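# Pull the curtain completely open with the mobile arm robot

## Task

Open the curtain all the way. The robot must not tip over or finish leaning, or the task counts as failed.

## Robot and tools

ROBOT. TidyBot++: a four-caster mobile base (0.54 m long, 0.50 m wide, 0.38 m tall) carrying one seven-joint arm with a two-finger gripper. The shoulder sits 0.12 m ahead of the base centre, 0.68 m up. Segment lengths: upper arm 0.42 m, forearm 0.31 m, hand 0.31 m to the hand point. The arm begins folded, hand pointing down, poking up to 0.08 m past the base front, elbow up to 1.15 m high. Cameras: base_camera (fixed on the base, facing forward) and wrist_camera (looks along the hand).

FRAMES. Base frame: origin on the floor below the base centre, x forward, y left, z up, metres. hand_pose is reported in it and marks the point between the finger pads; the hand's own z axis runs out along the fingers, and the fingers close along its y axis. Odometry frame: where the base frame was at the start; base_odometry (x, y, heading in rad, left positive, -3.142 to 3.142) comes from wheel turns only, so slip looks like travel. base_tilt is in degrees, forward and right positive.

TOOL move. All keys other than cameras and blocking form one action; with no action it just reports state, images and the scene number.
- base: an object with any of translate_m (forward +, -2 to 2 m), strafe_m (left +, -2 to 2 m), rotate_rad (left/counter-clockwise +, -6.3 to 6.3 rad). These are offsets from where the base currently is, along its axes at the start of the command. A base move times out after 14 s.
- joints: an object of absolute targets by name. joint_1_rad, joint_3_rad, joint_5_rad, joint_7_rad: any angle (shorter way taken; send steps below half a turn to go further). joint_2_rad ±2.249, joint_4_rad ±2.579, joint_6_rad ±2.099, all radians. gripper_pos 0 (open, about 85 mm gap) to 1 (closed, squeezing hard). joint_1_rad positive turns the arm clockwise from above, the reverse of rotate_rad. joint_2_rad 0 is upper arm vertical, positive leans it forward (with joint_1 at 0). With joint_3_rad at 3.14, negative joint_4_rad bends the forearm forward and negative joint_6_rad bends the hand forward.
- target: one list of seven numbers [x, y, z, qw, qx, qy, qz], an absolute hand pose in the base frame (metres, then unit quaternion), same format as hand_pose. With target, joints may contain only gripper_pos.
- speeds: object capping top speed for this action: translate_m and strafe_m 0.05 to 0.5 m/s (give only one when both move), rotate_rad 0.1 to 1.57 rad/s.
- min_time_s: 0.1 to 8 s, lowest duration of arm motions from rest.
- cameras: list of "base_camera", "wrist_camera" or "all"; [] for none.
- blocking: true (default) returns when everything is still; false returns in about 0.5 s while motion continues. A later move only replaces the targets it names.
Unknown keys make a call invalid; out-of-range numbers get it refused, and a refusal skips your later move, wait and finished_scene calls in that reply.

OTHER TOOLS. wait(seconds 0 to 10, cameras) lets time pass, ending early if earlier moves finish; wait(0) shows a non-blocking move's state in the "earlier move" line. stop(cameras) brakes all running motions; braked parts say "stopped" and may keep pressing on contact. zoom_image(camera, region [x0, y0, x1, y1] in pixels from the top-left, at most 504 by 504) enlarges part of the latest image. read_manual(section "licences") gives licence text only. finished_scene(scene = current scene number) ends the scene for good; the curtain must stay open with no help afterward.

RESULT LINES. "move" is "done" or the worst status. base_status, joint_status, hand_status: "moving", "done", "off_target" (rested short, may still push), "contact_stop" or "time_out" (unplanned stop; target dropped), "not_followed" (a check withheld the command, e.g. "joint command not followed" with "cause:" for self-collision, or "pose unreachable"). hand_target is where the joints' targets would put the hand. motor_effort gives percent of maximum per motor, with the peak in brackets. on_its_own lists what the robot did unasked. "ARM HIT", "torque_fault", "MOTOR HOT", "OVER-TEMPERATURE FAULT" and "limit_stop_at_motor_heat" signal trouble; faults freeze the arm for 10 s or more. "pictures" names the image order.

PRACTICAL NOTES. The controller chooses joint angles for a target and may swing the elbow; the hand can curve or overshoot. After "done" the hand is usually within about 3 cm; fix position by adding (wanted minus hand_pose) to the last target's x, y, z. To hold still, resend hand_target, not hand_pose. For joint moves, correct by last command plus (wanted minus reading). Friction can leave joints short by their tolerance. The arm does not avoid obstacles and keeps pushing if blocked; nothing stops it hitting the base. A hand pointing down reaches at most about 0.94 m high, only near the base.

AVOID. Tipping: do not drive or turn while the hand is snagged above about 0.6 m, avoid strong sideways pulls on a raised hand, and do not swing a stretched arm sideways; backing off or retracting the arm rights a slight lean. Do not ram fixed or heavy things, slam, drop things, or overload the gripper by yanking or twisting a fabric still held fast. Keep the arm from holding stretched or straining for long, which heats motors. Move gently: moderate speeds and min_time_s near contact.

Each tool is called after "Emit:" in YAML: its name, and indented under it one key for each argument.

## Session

Emit:
move:
  joints: {"joint_6_rad": 0.9}
  cameras: ["all"]

Scene clock: 2.30 s.
move: done
base_odometry: x=+0.000 y=+0.000 heading=+0.000
base_tilt: forward=+0.1 right=+0.3
base_status: not commanded
joint_positions: joint_1_rad=-0.025 joint_2_rad=-0.398 joint_3_rad=+3.136 joint_4_rad=-2.533 joint_5_rad=+0.005 joint_6_rad=+0.804 joint_7_rad=+1.547 gripper_pos=+0.000
joint_status: all done
motor_effort: joint_1_rad=+0(1) joint_2_rad=-5(5) joint_3_rad=+0(1) joint_4_rad=+16(18) joint_5_rad=-1(1) joint_6_rad=+9(10) joint_7_rad=-1(1)
hand_pose: x=+0.5237 y=+0.0151 z=+0.9757 quat_wxyz=(-0.020, +0.617, +0.005, +0.786) (m; base frame)
hand_target: x=+0.5152 y=+0.0150 z=+1.0042 quat_wxyz=(-0.021, +0.579, +0.005, +0.815) (m; base frame)
hand_status: not commanded
pictures: base_camera, wrist_camera
camera_calibration:
wrist_camera: T_world_to_cam=[[0.0365478, -0.998764, -0.0336816, 0.029822], [0.244463, 0.0416156, -0.968765, 0.876362], [0.96897, 0.0271724, 0.245681, -0.614302], [0, 0, 0, 1]] pos_world=[0.379913, 0.0100069, 1.00092]

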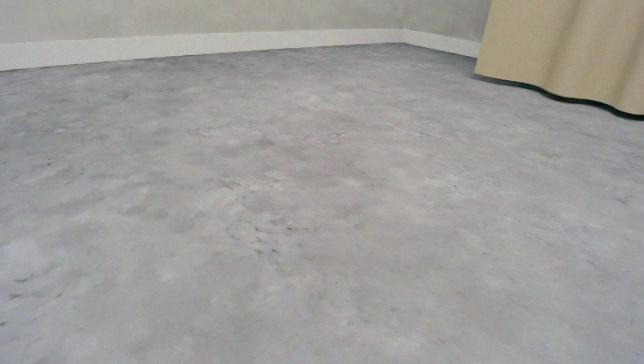

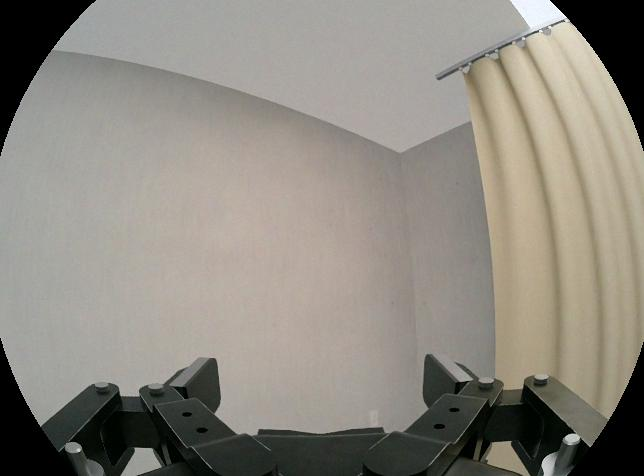

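Emit:
move:
  base: {"rotate_rad": -0.9}
  cameras: ["all"]

Scene clock: 11.23 s.
move: done
base_odometry: x=+0.000 y=+0.000 heading=-0.899
base_tilt: forward=+0.1 right=+0.3
base_status: done
joint_positions: joint_1_rad=-0.025 joint_2_rad=-0.398 joint_3_rad=+3.137 joint_4_rad=-2.533 joint_5_rad=+0.005 joint_6_rad=+0.804 joint_7_rad=+1.547 gripper_pos=+0.000
joint_status: not commanded
motor_effort: joint_1_rad=+0(1) joint_2_rad=-5(6) joint_3_rad=+1(2) joint_4_rad=+17(17) joint_5_rad=-1(1) joint_6_rad=+8(9) joint_7_rad=-1(1)
hand_pose: x=+0.5237 y=+0.0150 z=+0.9757 quat_wxyz=(-0.020, +0.617, +0.005, +0.786) (m; base frame)
hand_target: x=+0.5152 y=+0.0150 z=+1.0042 quat_wxyz=(-0.021, +0.579, +0.005, +0.815) (m; base frame)
hand_status: not commanded
pictures: base_camera, wrist_camera
camera_calibration:
wrist_camera: T_world_to_cam=[[0.0362555, -0.998773, -0.033747, 0.0298985], [0.244475, 0.0416075, -0.968763, 0.876359], [0.968978, 0.0268727, 0.245683, -0.614302], [0, 0, 0, 1]] pos_world=[0.379913, 0.00990669, 1.00092]

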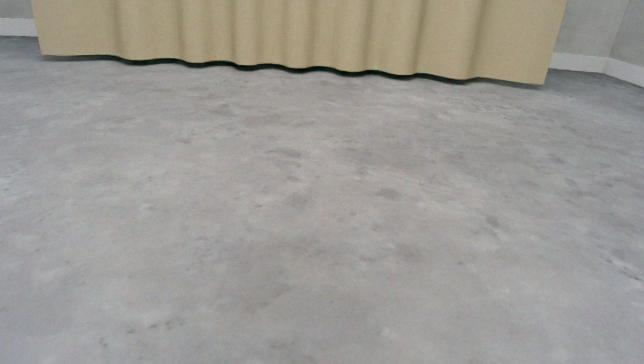

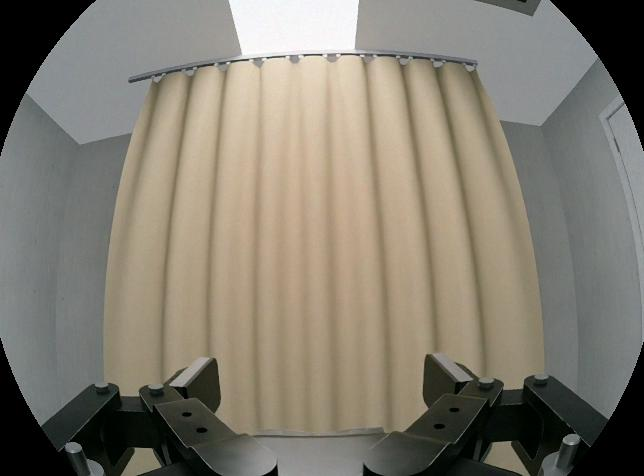

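Emit:
move:
  base: {"translate_m": 0.8, "strafe_m": 1.42}
  joints: {"joint_1_rad": 0.0, "joint_2_rad": 0.33, "joint_3_rad": 3.14, "joint_4_rad": -0.48, "joint_5_rad": 2.05, "joint_6_rad": -1.15, "joint_7_rad": 0.67}
  min_time_s: 2.5
  cameras: ["all"]

Scene clock: 32.13 s.
move: done
base_odometry: x=+1.610 y=+0.258 heading=-0.899
base_tilt: forward=+0.1 right=+0.3
base_status: done
joint_positions: joint_1_rad=-0.013 joint_2_rad=+0.295 joint_3_rad=+3.136 joint_4_rad=-0.503 joint_5_rad=+1.987 joint_6_rad=-1.069 joint_7_rad=+0.714 gripper_pos=+0.000
joint_status: all done
motor_effort: joint_1_rad=+0(2) joint_2_rad=-21(23) joint_3_rad=+1(2) joint_4_rad=+11(20) joint_5_rad=+5(6) joint_6_rad=+4(10) joint_7_rad=-1(3)
hand_pose: x=+0.5014 y=-0.2431 z=+1.4867 quat_wxyz=(+0.614, +0.355, -0.282, +0.646) (m; base frame)
hand_target: x=+0.4854 y=-0.2512 z=+1.4788 quat_wxyz=(+0.632, +0.326, -0.318, +0.627) (m; base frame)
hand_status: not commanded
pictures: base_camera, wrist_camera
camera_calibration:
wrist_camera: T_world_to_cam=[[-0.994333, -0.0905219, 0.0557526, 0.394609], [0.00948074, -0.597828, -0.801568, 1.10143], [0.10589, -0.796497, 0.595298, -0.998408], [0, 0, 0, 1]] pos_world=[0.487652, -0.101045, 1.45522]

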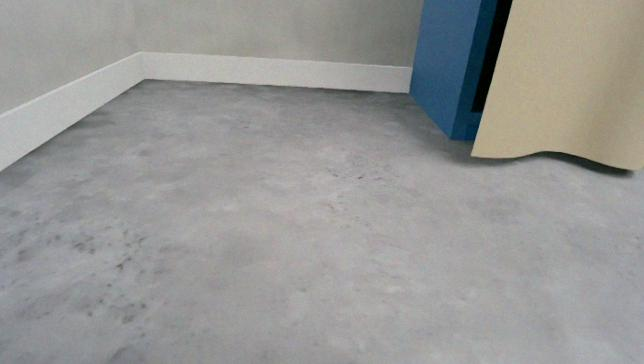

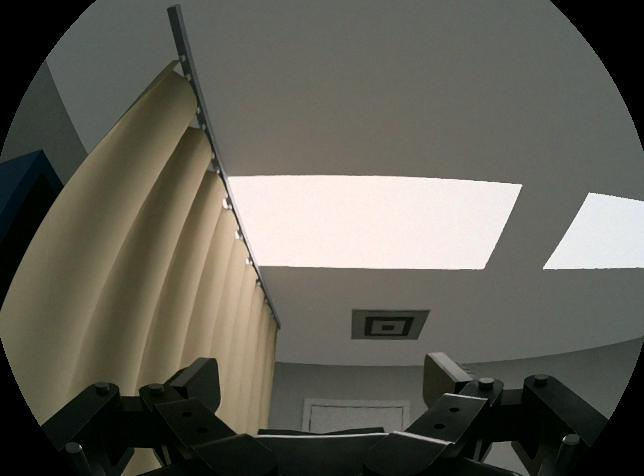

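Emit:
move:
  base: {"translate_m": 0.46}
  speeds: {"translate_m": 0.3}
  cameras: ["wrist_camera"]

Scene clock: 51.60 s.
move: done
base_odometry: x=+1.896 y=-0.102 heading=-0.899
base_tilt: forward=+0.1 right=+0.3
base_status: done
joint_positions: joint_1_rad=-0.012 joint_2_rad=+0.311 joint_3_rad=+3.136 joint_4_rad=-0.497 joint_5_rad=+1.992 joint_6_rad=-1.073 joint_7_rad=+0.714 gripper_pos=+0.000
joint_status: not commanded
motor_effort: joint_1_rad=+0(1) joint_2_rad=-20(26) joint_3_rad=+1(2) joint_4_rad=+11(13) joint_5_rad=+5(6) joint_6_rad=+4(5) joint_7_rad=-1(1)
hand_pose: x=+0.5095 y=-0.2433 z=+1.4827 quat_wxyz=(+0.618, +0.356, -0.281, +0.642) (m; base frame)
hand_target: x=+0.4854 y=-0.2512 z=+1.4788 quat_wxyz=(+0.632, +0.326, -0.318, +0.627) (m; base frame)
hand_status: not commanded
pictures: wrist_camera
camera_calibration:
wrist_camera: T_world_to_cam=[[-0.994435, -0.0838661, 0.0637671, 0.392786], [-0.000833964, -0.598972, -0.80077, 1.10171], [0.105352, -0.796366, 0.595568, -0.997261], [0, 0, 0, 1]] pos_world=[0.496582, -0.101352, 1.4511]

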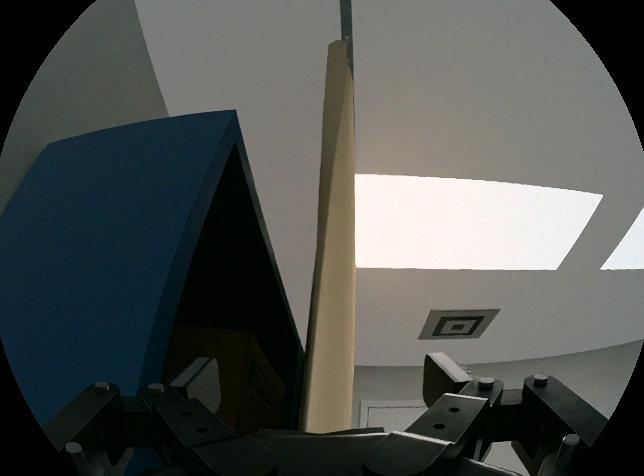

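Emit:
move:
  base: {"strafe_m": -0.15}
  speeds: {"strafe_m": 0.15}
  cameras: ["wrist_camera"]

Scene clock: 60.47 s.
move: done
base_odometry: x=+1.778 y=-0.196 heading=-0.899
base_tilt: forward=+0.1 right=+0.3
base_status: done
joint_positions: joint_1_rad=-0.004 joint_2_rad=+0.311 joint_3_rad=+3.136 joint_4_rad=-0.497 joint_5_rad=+1.993 joint_6_rad=-1.073 joint_7_rad=+0.714 gripper_pos=+0.000
joint_status: not commanded
motor_effort: joint_1_rad=+0(2) joint_2_rad=-22(24) joint_3_rad=+1(2) joint_4_rad=+11(12) joint_5_rad=+6(6) joint_6_rad=+5(5) joint_7_rad=-1(1)
hand_pose: x=+0.5070 y=-0.2466 z=+1.4828 quat_wxyz=(+0.621, +0.355, -0.283, +0.639) (m; base frame)
hand_target: x=+0.4854 y=-0.2512 z=+1.4788 quat_wxyz=(+0.632, +0.326, -0.318, +0.627) (m; base frame)
hand_status: not commanded
pictures: wrist_camera
camera_calibration:
wrist_camera: T_world_to_cam=[[-0.99523, -0.0741431, 0.0634012, 0.393377], [-0.00635642, -0.599239, -0.800545, 1.1023], [0.0973473, -0.79713, 0.595909, -0.996296], [0, 0, 0, 1]] pos_world=[0.495494, -0.104469, 1.4512]

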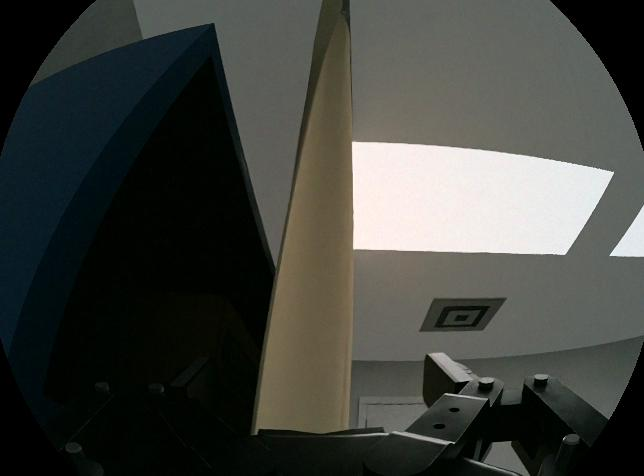

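Emit:
move:
  base: {"strafe_m": -0.06}
  speeds: {"strafe_m": 0.15}
  cameras: ["wrist_camera"]

Scene clock: 72.70 s.
move: done
base_odometry: x=+1.731 y=-0.234 heading=-0.899
base_tilt: forward=+0.0 right=+0.3
base_status: done
joint_positions: joint_1_rad=-0.001 joint_2_rad=+0.311 joint_3_rad=+3.136 joint_4_rad=-0.497 joint_5_rad=+1.994 joint_6_rad=-1.074 joint_7_rad=+0.714 gripper_pos=+0.000
joint_status: not commanded
motor_effort: joint_1_rad=+0(4) joint_2_rad=-20(23) joint_3_rad=+1(2) joint_4_rad=+11(12) joint_5_rad=+5(6) joint_6_rad=+4(5) joint_7_rad=-1(1)
hand_pose: x=+0.5063 y=-0.2475 z=+1.4828 quat_wxyz=(+0.622, +0.354, -0.283, +0.639) (m; base frame)
hand_target: x=+0.4854 y=-0.2512 z=+1.4788 quat_wxyz=(+0.632, +0.326, -0.318, +0.627) (m; base frame)
hand_status: not commanded
pictures: wrist_camera
camera_calibration:
wrist_camera: T_world_to_cam=[[-0.995449, -0.0713227, 0.0632049, 0.393605], [-0.00789958, -0.599193, -0.800566, 1.10256], [0.0949704, -0.797422, 0.595902, -0.995823], [0, 0, 0, 1]] pos_world=[0.495098, -0.105374, 1.4512]

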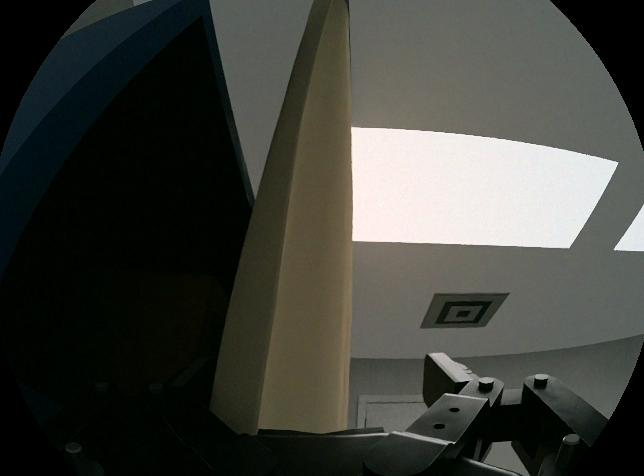

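Emit:
move:
  base: {"translate_m": 0.035, "strafe_m": -0.01}
  speeds: {"translate_m": 0.1}
  cameras: ["wrist_camera"]

Scene clock: 88.87 s.
move: done
base_odometry: x=+1.745 y=-0.268 heading=-0.899
base_tilt: forward=+0.1 right=+0.4
base_status: done
joint_positions: joint_1_rad=-0.001 joint_2_rad=+0.313 joint_3_rad=+3.136 joint_4_rad=-0.496 joint_5_rad=+1.995 joint_6_rad=-1.074 joint_7_rad=+0.714 gripper_pos=+0.000
joint_status: not commanded
motor_effort: joint_1_rad=+0(1) joint_2_rad=-21(25) joint_3_rad=+1(2) joint_4_rad=+11(12) joint_5_rad=+4(6) joint_6_rad=+4(5) joint_7_rad=-1(1)
hand_pose: x=+0.5072 y=-0.2474 z=+1.4825 quat_wxyz=(+0.622, +0.354, -0.283, +0.638) (m; base frame)
hand_target: x=+0.4854 y=-0.2512 z=+1.4788 quat_wxyz=(+0.632, +0.326, -0.318, +0.627) (m; base frame)
hand_status: not commanded
pictures: wrist_camera
camera_calibration:
wrist_camera: T_world_to_cam=[[-0.995459, -0.070601, 0.0638562, 0.393772], [-0.00880186, -0.599657, -0.800209, 1.10218], [0.0947874, -0.797137, 0.596312, -0.996073], [0, 0, 0, 1]] pos_world=[0.4961, -0.105274, 1.4508]

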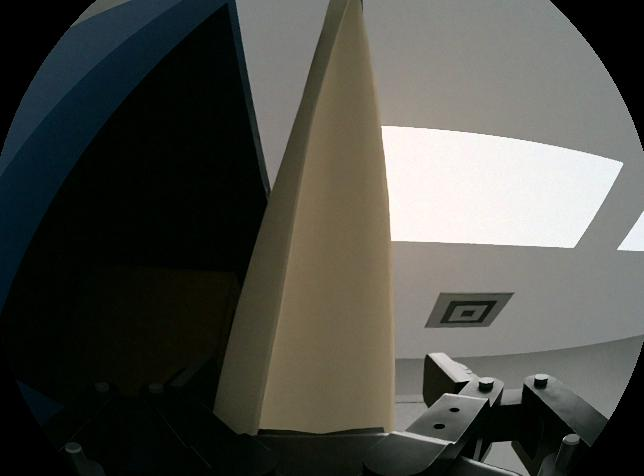

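Emit:
move:
  joints: {"gripper_pos": 1.0}
  cameras: ["wrist_camera"]

Scene clock: 97.30 s.
move: done
base_odometry: x=+1.745 y=-0.268 heading=-0.899
base_tilt: forward=+0.1 right=+0.3
base_status: not commanded
joint_positions: joint_1_rad=-0.001 joint_2_rad=+0.313 joint_3_rad=+3.136 joint_4_rad=-0.496 joint_5_rad=+1.995 joint_6_rad=-1.074 joint_7_rad=+0.714 gripper_pos=+0.990
joint_status: all done
motor_effort: joint_1_rad=+0(1) joint_2_rad=-22(23) joint_3_rad=+1(2) joint_4_rad=+11(12) joint_5_rad=+5(6) joint_6_rad=+4(5) joint_7_rad=-1(1)
hand_pose: x=+0.5072 y=-0.2474 z=+1.4825 quat_wxyz=(+0.622, +0.354, -0.283, +0.638) (m; base frame)
hand_target: x=+0.4854 y=-0.2512 z=+1.4788 quat_wxyz=(+0.632, +0.326, -0.318, +0.627) (m; base frame)
hand_status: not commanded
pictures: wrist_camera
camera_calibration:
wrist_camera: T_world_to_cam=[[-0.995459, -0.070601, 0.0638562, 0.393772], [-0.00880186, -0.599657, -0.800209, 1.10218], [0.0947874, -0.797137, 0.596312, -0.996073], [0, 0, 0, 1]] pos_world=[0.4961, -0.105274, 1.4508]

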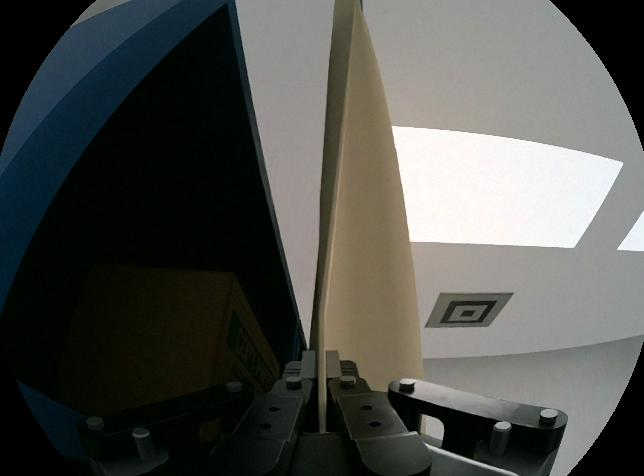

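Emit:
move:
  base: {"strafe_m": -1.2}
  speeds: {"strafe_m": 0.25}
  cameras: ["wrist_camera"]

Scene clock: 110.07 s.
move: done
base_odometry: x=+0.806 y=-1.015 heading=-0.899
base_tilt: forward=+0.0 right=+0.3
base_status: done
joint_positions: joint_1_rad=-0.004 joint_2_rad=+0.313 joint_3_rad=+3.136 joint_4_rad=-0.482 joint_5_rad=+2.049 joint_6_rad=-1.074 joint_7_rad=+0.714 gripper_pos=+0.990
joint_status: not commanded
motor_effort: joint_1_rad=+3(4) joint_2_rad=-17(22) joint_3_rad=+1(2) joint_4_rad=+8(12) joint_5_rad=-1(5) joint_6_rad=+0(5) joint_7_rad=-1(1)
hand_pose: x=+0.4928 y=-0.2401 z=+1.4955 quat_wxyz=(+0.638, +0.332, -0.281, +0.635) (m; base frame)
hand_target: x=+0.4854 y=-0.2512 z=+1.4788 quat_wxyz=(+0.632, +0.326, -0.318, +0.627) (m; base frame)
hand_status: not commanded
pictures: wrist_camera
camera_calibration:
wrist_camera: T_world_to_cam=[[-0.998102, -0.0329331, 0.0520428, 0.407135], [-0.019696, -0.629957, -0.77638, 1.07945], [0.0583533, -0.775932, 0.628112, -1.02116], [0, 0, 0, 1]] pos_world=[0.487211, -0.0989328, 1.45827]

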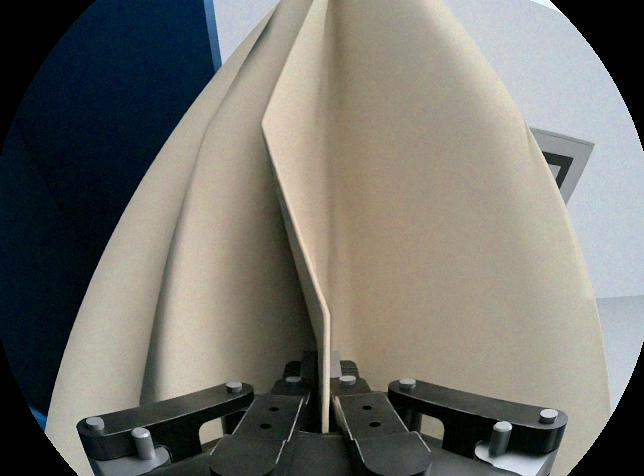

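Emit:
move:
  base: {"strafe_m": -0.3}
  speeds: {"strafe_m": 0.2}
  cameras: ["wrist_camera"]

Emit:
move:
  base: {"strafe_m": -0.15}
  speeds: {"strafe_m": 0.15}
  cameras: ["all"]

Scene clock: 119.97 s.
move: done
base_odometry: x=+0.571 y=-1.202 heading=-0.898
base_tilt: forward=+0.1 right=+0.3
base_status: done
joint_positions: joint_1_rad=-0.015 joint_2_rad=+0.313 joint_3_rad=+3.136 joint_4_rad=-0.479 joint_5_rad=+2.062 joint_6_rad=-1.074 joint_7_rad=+0.714 gripper_pos=+0.990
joint_status: not commanded
motor_effort: joint_1_rad=+3(6) joint_2_rad=-16(18) joint_3_rad=+0(2) joint_4_rad=+7(8) joint_5_rad=-3(5) joint_6_rad=-1(3) joint_7_rad=-1(1)
hand_pose: x=+0.4917 y=-0.2345 z=+1.4986 quat_wxyz=(+0.639, +0.328, -0.279, +0.637) (m; base frame)
hand_target: x=+0.4854 y=-0.2512 z=+1.4788 quat_wxyz=(+0.632, +0.326, -0.318, +0.627) (m; base frame)
hand_status: not commanded
pictures: wrist_camera
camera_calibration:
wrist_camera: T_world_to_cam=[[-0.998231, -0.0337685, 0.0489272, 0.41054], [-0.0162133, -0.63717, -0.770552, 1.07309], [0.0571954, -0.769983, 0.635496, -1.02783], [0, 0, 0, 1]] pos_world=[0.486, -0.0938056, 1.45997]

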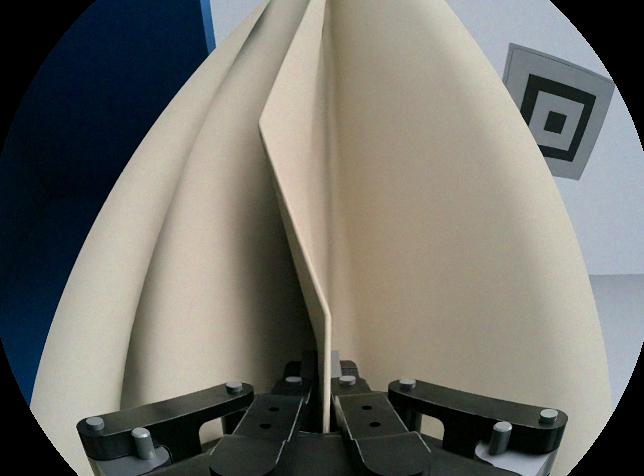

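Scene clock: 121.60 s.
move: done
base_odometry: x=+0.454 y=-1.295 heading=-0.898
base_tilt: forward=+0.1 right=+0.3
base_status: done
joint_positions: joint_1_rad=-0.018 joint_2_rad=+0.313 joint_3_rad=+3.136 joint_4_rad=-0.478 joint_5_rad=+2.066 joint_6_rad=-1.074 joint_7_rad=+0.714 gripper_pos=+0.990
joint_status: not commanded
motor_effort: joint_1_rad=+4(7) joint_2_rad=-16(17) joint_3_rad=+1(2) joint_4_rad=+8(8) joint_5_rad=-4(5) joint_6_rad=-2(5) joint_7_rad=-1(1)
hand_pose: x=+0.4916 y=-0.2328 z=+1.4994 quat_wxyz=(+0.639, +0.328, -0.278, +0.638) (m; base frame)
hand_target: x=+0.4854 y=-0.2512 z=+1.4788 quat_wxyz=(+0.632, +0.326, -0.318, +0.627) (m; base frame)
hand_status: not commanded
pictures: base_camera, wrist_camera
camera_calibration:
wrist_camera: T_world_to_cam=[[-0.998238, -0.0350975, 0.0478513, 0.411721], [-0.0144051, -0.63892, -0.769138, 1.07145], [0.0575679, -0.768472, 0.637289, -1.02947], [0, 0, 0, 1]] pos_world=[0.485695, -0.092097, 1.46047]

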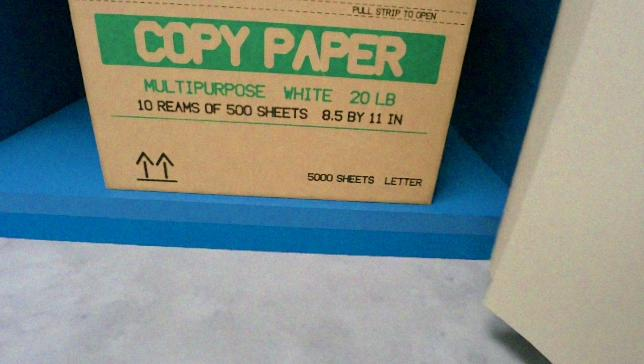

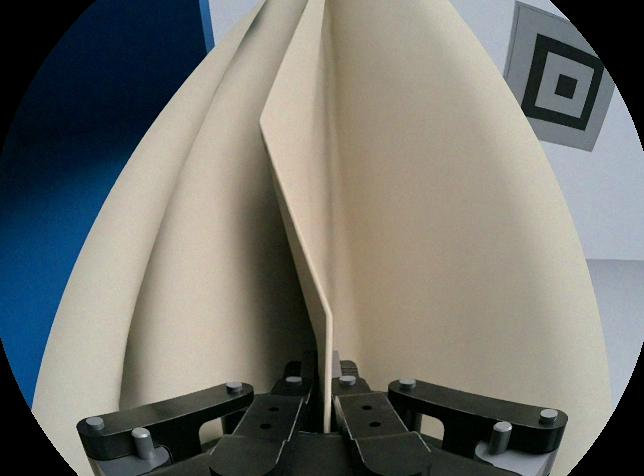

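Emit:
move:
  base: {"strafe_m": -0.2}
  speeds: {"strafe_m": 0.15}
  cameras: ["wrist_camera"]

Emit:
move:
  base: {"strafe_m": -0.08}
  speeds: {"strafe_m": 0.12}
  cameras: ["wrist_camera"]

Scene clock: 134.57 s.
move: done
base_odometry: x=+0.298 y=-1.420 heading=-0.898
base_tilt: forward=+0.1 right=+0.3
base_status: done
joint_positions: joint_1_rad=-0.040 joint_2_rad=+0.302 joint_3_rad=+3.136 joint_4_rad=-0.460 joint_5_rad=+2.134 joint_6_rad=-1.074 joint_7_rad=+0.711 gripper_pos=+0.990
joint_status: not commanded
motor_effort: joint_1_rad=+9(11) joint_2_rad=-11(17) joint_3_rad=+1(2) joint_4_rad=+4(8) joint_5_rad=-13(17) joint_6_rad=-12(16) joint_7_rad=-1(1)
hand_pose: x=+0.4678 y=-0.2166 z=+1.5186 quat_wxyz=(+0.650, +0.299, -0.278, +0.641) (m; base frame)
hand_target: x=+0.4854 y=-0.2512 z=+1.4788 quat_wxyz=(+0.632, +0.326, -0.318, +0.627) (m; base frame)
hand_status: not commanded
pictures: wrist_camera
camera_calibration:
wrist_camera: T_world_to_cam=[[-0.999827, -0.00736533, 0.0170879, 0.441222], [-0.007659, -0.674033, -0.738662, 1.03921], [0.0169583, -0.738665, 0.67386, -1.05803], [0, 0, 0, 1]] pos_world=[0.467048, -0.0778185, 1.47306]

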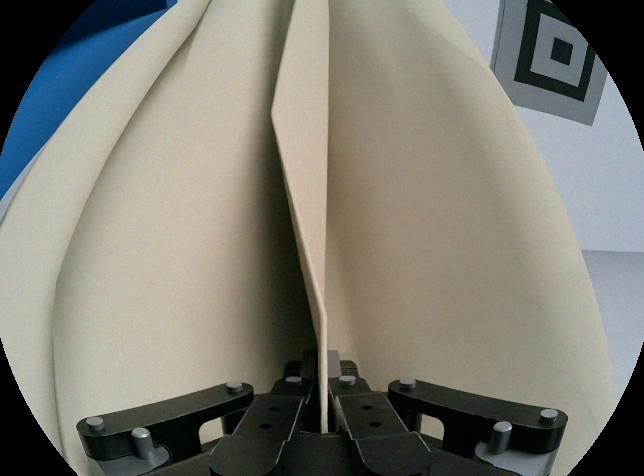

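Scene clock: 135.80 s.
move: done
base_odometry: x=+0.236 y=-1.470 heading=-0.898
base_tilt: forward=+0.1 right=+0.3
base_status: done
joint_positions: joint_1_rad=-0.063 joint_2_rad=+0.290 joint_3_rad=+3.136 joint_4_rad=-0.453 joint_5_rad=+2.172 joint_6_rad=-1.066 joint_7_rad=+0.711 gripper_pos=+0.990
joint_status: not commanded
motor_effort: joint_1_rad=+13(14) joint_2_rad=-9(12) joint_3_rad=+1(2) joint_4_rad=+3(5) joint_5_rad=-20(23) joint_6_rad=-20(23) joint_7_rad=-1(1)
hand_pose: x=+0.4549 y=-0.2028 z=+1.5311 quat_wxyz=(+0.652, +0.283, -0.273, +0.648) (m; base frame)
hand_target: x=+0.4854 y=-0.2512 z=+1.4788 quat_wxyz=(+0.632, +0.326, -0.318, +0.627) (m; base frame)
hand_status: not commanded
pictures: wrist_camera
camera_calibration:
wrist_camera: T_world_to_cam=[[-0.999973, -0.00731327, 0.000733824, 0.453326], [0.00456335, -0.696012, -0.718016, 1.016], [0.0057618, -0.717993, 0.696027, -1.08066], [0, 0, 0, 1]] pos_world=[0.454904, -0.0654383, 1.48134]

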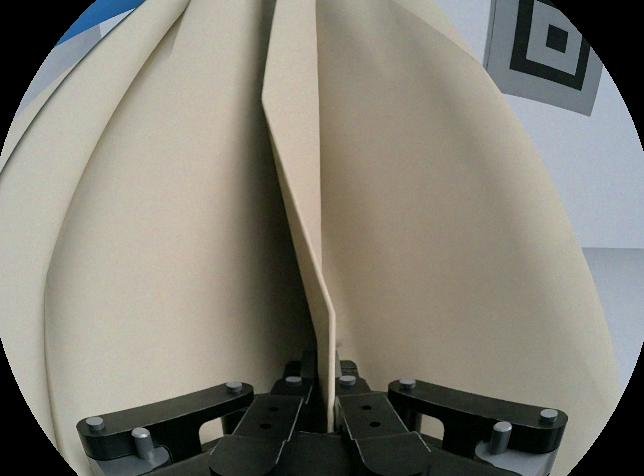

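Emit:
move:
  base: {"strafe_m": -0.06}
  speeds: {"strafe_m": 0.12}
  cameras: []

Emit:
move:
  base: {"strafe_m": 0.23}
  speeds: {"strafe_m": 0.25}
  cameras: []

Emit:
move:
  joints: {"gripper_pos": 0}
  cameras: []

Emit:
move:
  base: {"strafe_m": 0.35}
  speeds: {"strafe_m": 0.35}
  cameras: ["wrist_camera"]

Scene clock: 145.73 s.
move: done
base_odometry: x=+0.189 y=-1.507 heading=-0.897
base_tilt: forward=+0.0 right=+0.2
base_status: done
joint_positions: joint_1_rad=-0.079 joint_2_rad=+0.288 joint_3_rad=+3.136 joint_4_rad=-0.450 joint_5_rad=+2.198 joint_6_rad=-1.046 joint_7_rad=+0.711 gripper_pos=+0.990
joint_status: not commanded
motor_effort: joint_1_rad=+17(17) joint_2_rad=-8(11) joint_3_rad=+1(3) joint_4_rad=+2(4) joint_5_rad=-26(27) joint_6_rad=-25(28) joint_7_rad=-1(1)
hand_pose: x=+0.4548 y=-0.1913 z=+1.5392 quat_wxyz=(+0.654, +0.276, -0.261, +0.654) (m; base frame)
hand_target: x=+0.4854 y=-0.2512 z=+1.4788 quat_wxyz=(+0.632, +0.326, -0.318, +0.627) (m; base frame)
hand_status: not commanded
pictures: none
No camera images: "cameras" was empty.

Scene clock: 147.57 s.
move: done
base_odometry: x=+0.369 y=-1.363 heading=-0.898
base_tilt: forward=+0.0 right=+0.3
base_status: done
joint_positions: joint_1_rad=-0.022 joint_2_rad=+0.289 joint_3_rad=+3.136 joint_4_rad=-0.451 joint_5_rad=+2.100 joint_6_rad=-1.082 joint_7_rad=+0.711 gripper_pos=+0.990
joint_status: not commanded
motor_effort: joint_1_rad=+1(17) joint_2_rad=-18(20) joint_3_rad=+1(2) joint_4_rad=+9(10) joint_5_rad=+3(26) joint_6_rad=+5(26) joint_7_rad=-1(1)
hand_pose: x=+0.4534 y=-0.2289 z=+1.5182 quat_wxyz=(+0.641, +0.300, -0.295, +0.642) (m; base frame)
hand_target: x=+0.4854 y=-0.2512 z=+1.4788 quat_wxyz=(+0.632, +0.326, -0.318, +0.627) (m; base frame)
hand_status: not commanded
pictures: none
No camera images: "cameras" was empty.

Scene clock: 148.67 s.
move: done
base_odometry: x=+0.369 y=-1.363 heading=-0.898
base_tilt: forward=+0.0 right=+0.3
base_status: not commanded
joint_positions: joint_1_rad=-0.021 joint_2_rad=+0.290 joint_3_rad=+3.136 joint_4_rad=-0.451 joint_5_rad=+2.100 joint_6_rad=-1.082 joint_7_rad=+0.711 gripper_pos=+0.000
joint_status: all done
motor_effort: joint_1_rad=+2(2) joint_2_rad=-20(20) joint_3_rad=+1(2) joint_4_rad=+10(10) joint_5_rad=+3(4) joint_6_rad=+3(5) joint_7_rad=-1(1)
hand_pose: x=+0.4540 y=-0.2291 z=+1.5178 quat_wxyz=(+0.642, +0.300, -0.294, +0.641) (m; base frame)
hand_target: x=+0.4854 y=-0.2512 z=+1.4788 quat_wxyz=(+0.632, +0.326, -0.318, +0.627) (m; base frame)
hand_status: not commanded
pictures: none
No camera images: "cameras" was empty.

Scene clock: 150.60 s.
move: done
base_odometry: x=+0.643 y=-1.145 heading=-0.898
base_tilt: forward=+0.0 right=+0.3
base_status: done
joint_positions: joint_1_rad=-0.009 joint_2_rad=+0.292 joint_3_rad=+3.136 joint_4_rad=-0.451 joint_5_rad=+2.097 joint_6_rad=-1.082 joint_7_rad=+0.711 gripper_pos=+0.000
joint_status: not commanded
motor_effort: joint_1_rad=+0(3) joint_2_rad=-20(21) joint_3_rad=+1(2) joint_4_rad=+10(11) joint_5_rad=+4(5) joint_6_rad=+5(5) joint_7_rad=-1(1)
hand_pose: x=+0.4536 y=-0.2335 z=+1.5167 quat_wxyz=(+0.645, +0.300, -0.296, +0.638) (m; base frame)
hand_target: x=+0.4854 y=-0.2512 z=+1.4788 quat_wxyz=(+0.632, +0.326, -0.318, +0.627) (m; base frame)
hand_status: not commanded
pictures: wrist_camera
camera_calibration:
wrist_camera: T_world_to_cam=[[-0.999987, 0.000604435, -0.00501189, 0.462345], [0.00341135, -0.650915, -0.759143, 1.05763], [-0.00372117, -0.759151, 0.650904, -1.02953], [0, 0, 0, 1]] pos_world=[0.4549, -0.0934157, 1.47534]

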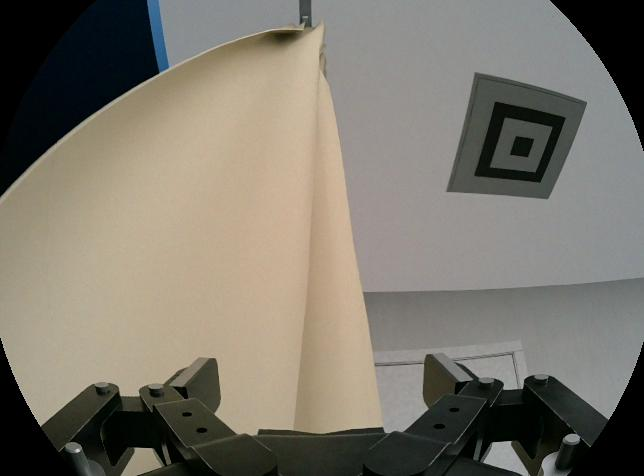

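Emit:
finished_scene:
  scene: 3

The scene is finished: the task was done.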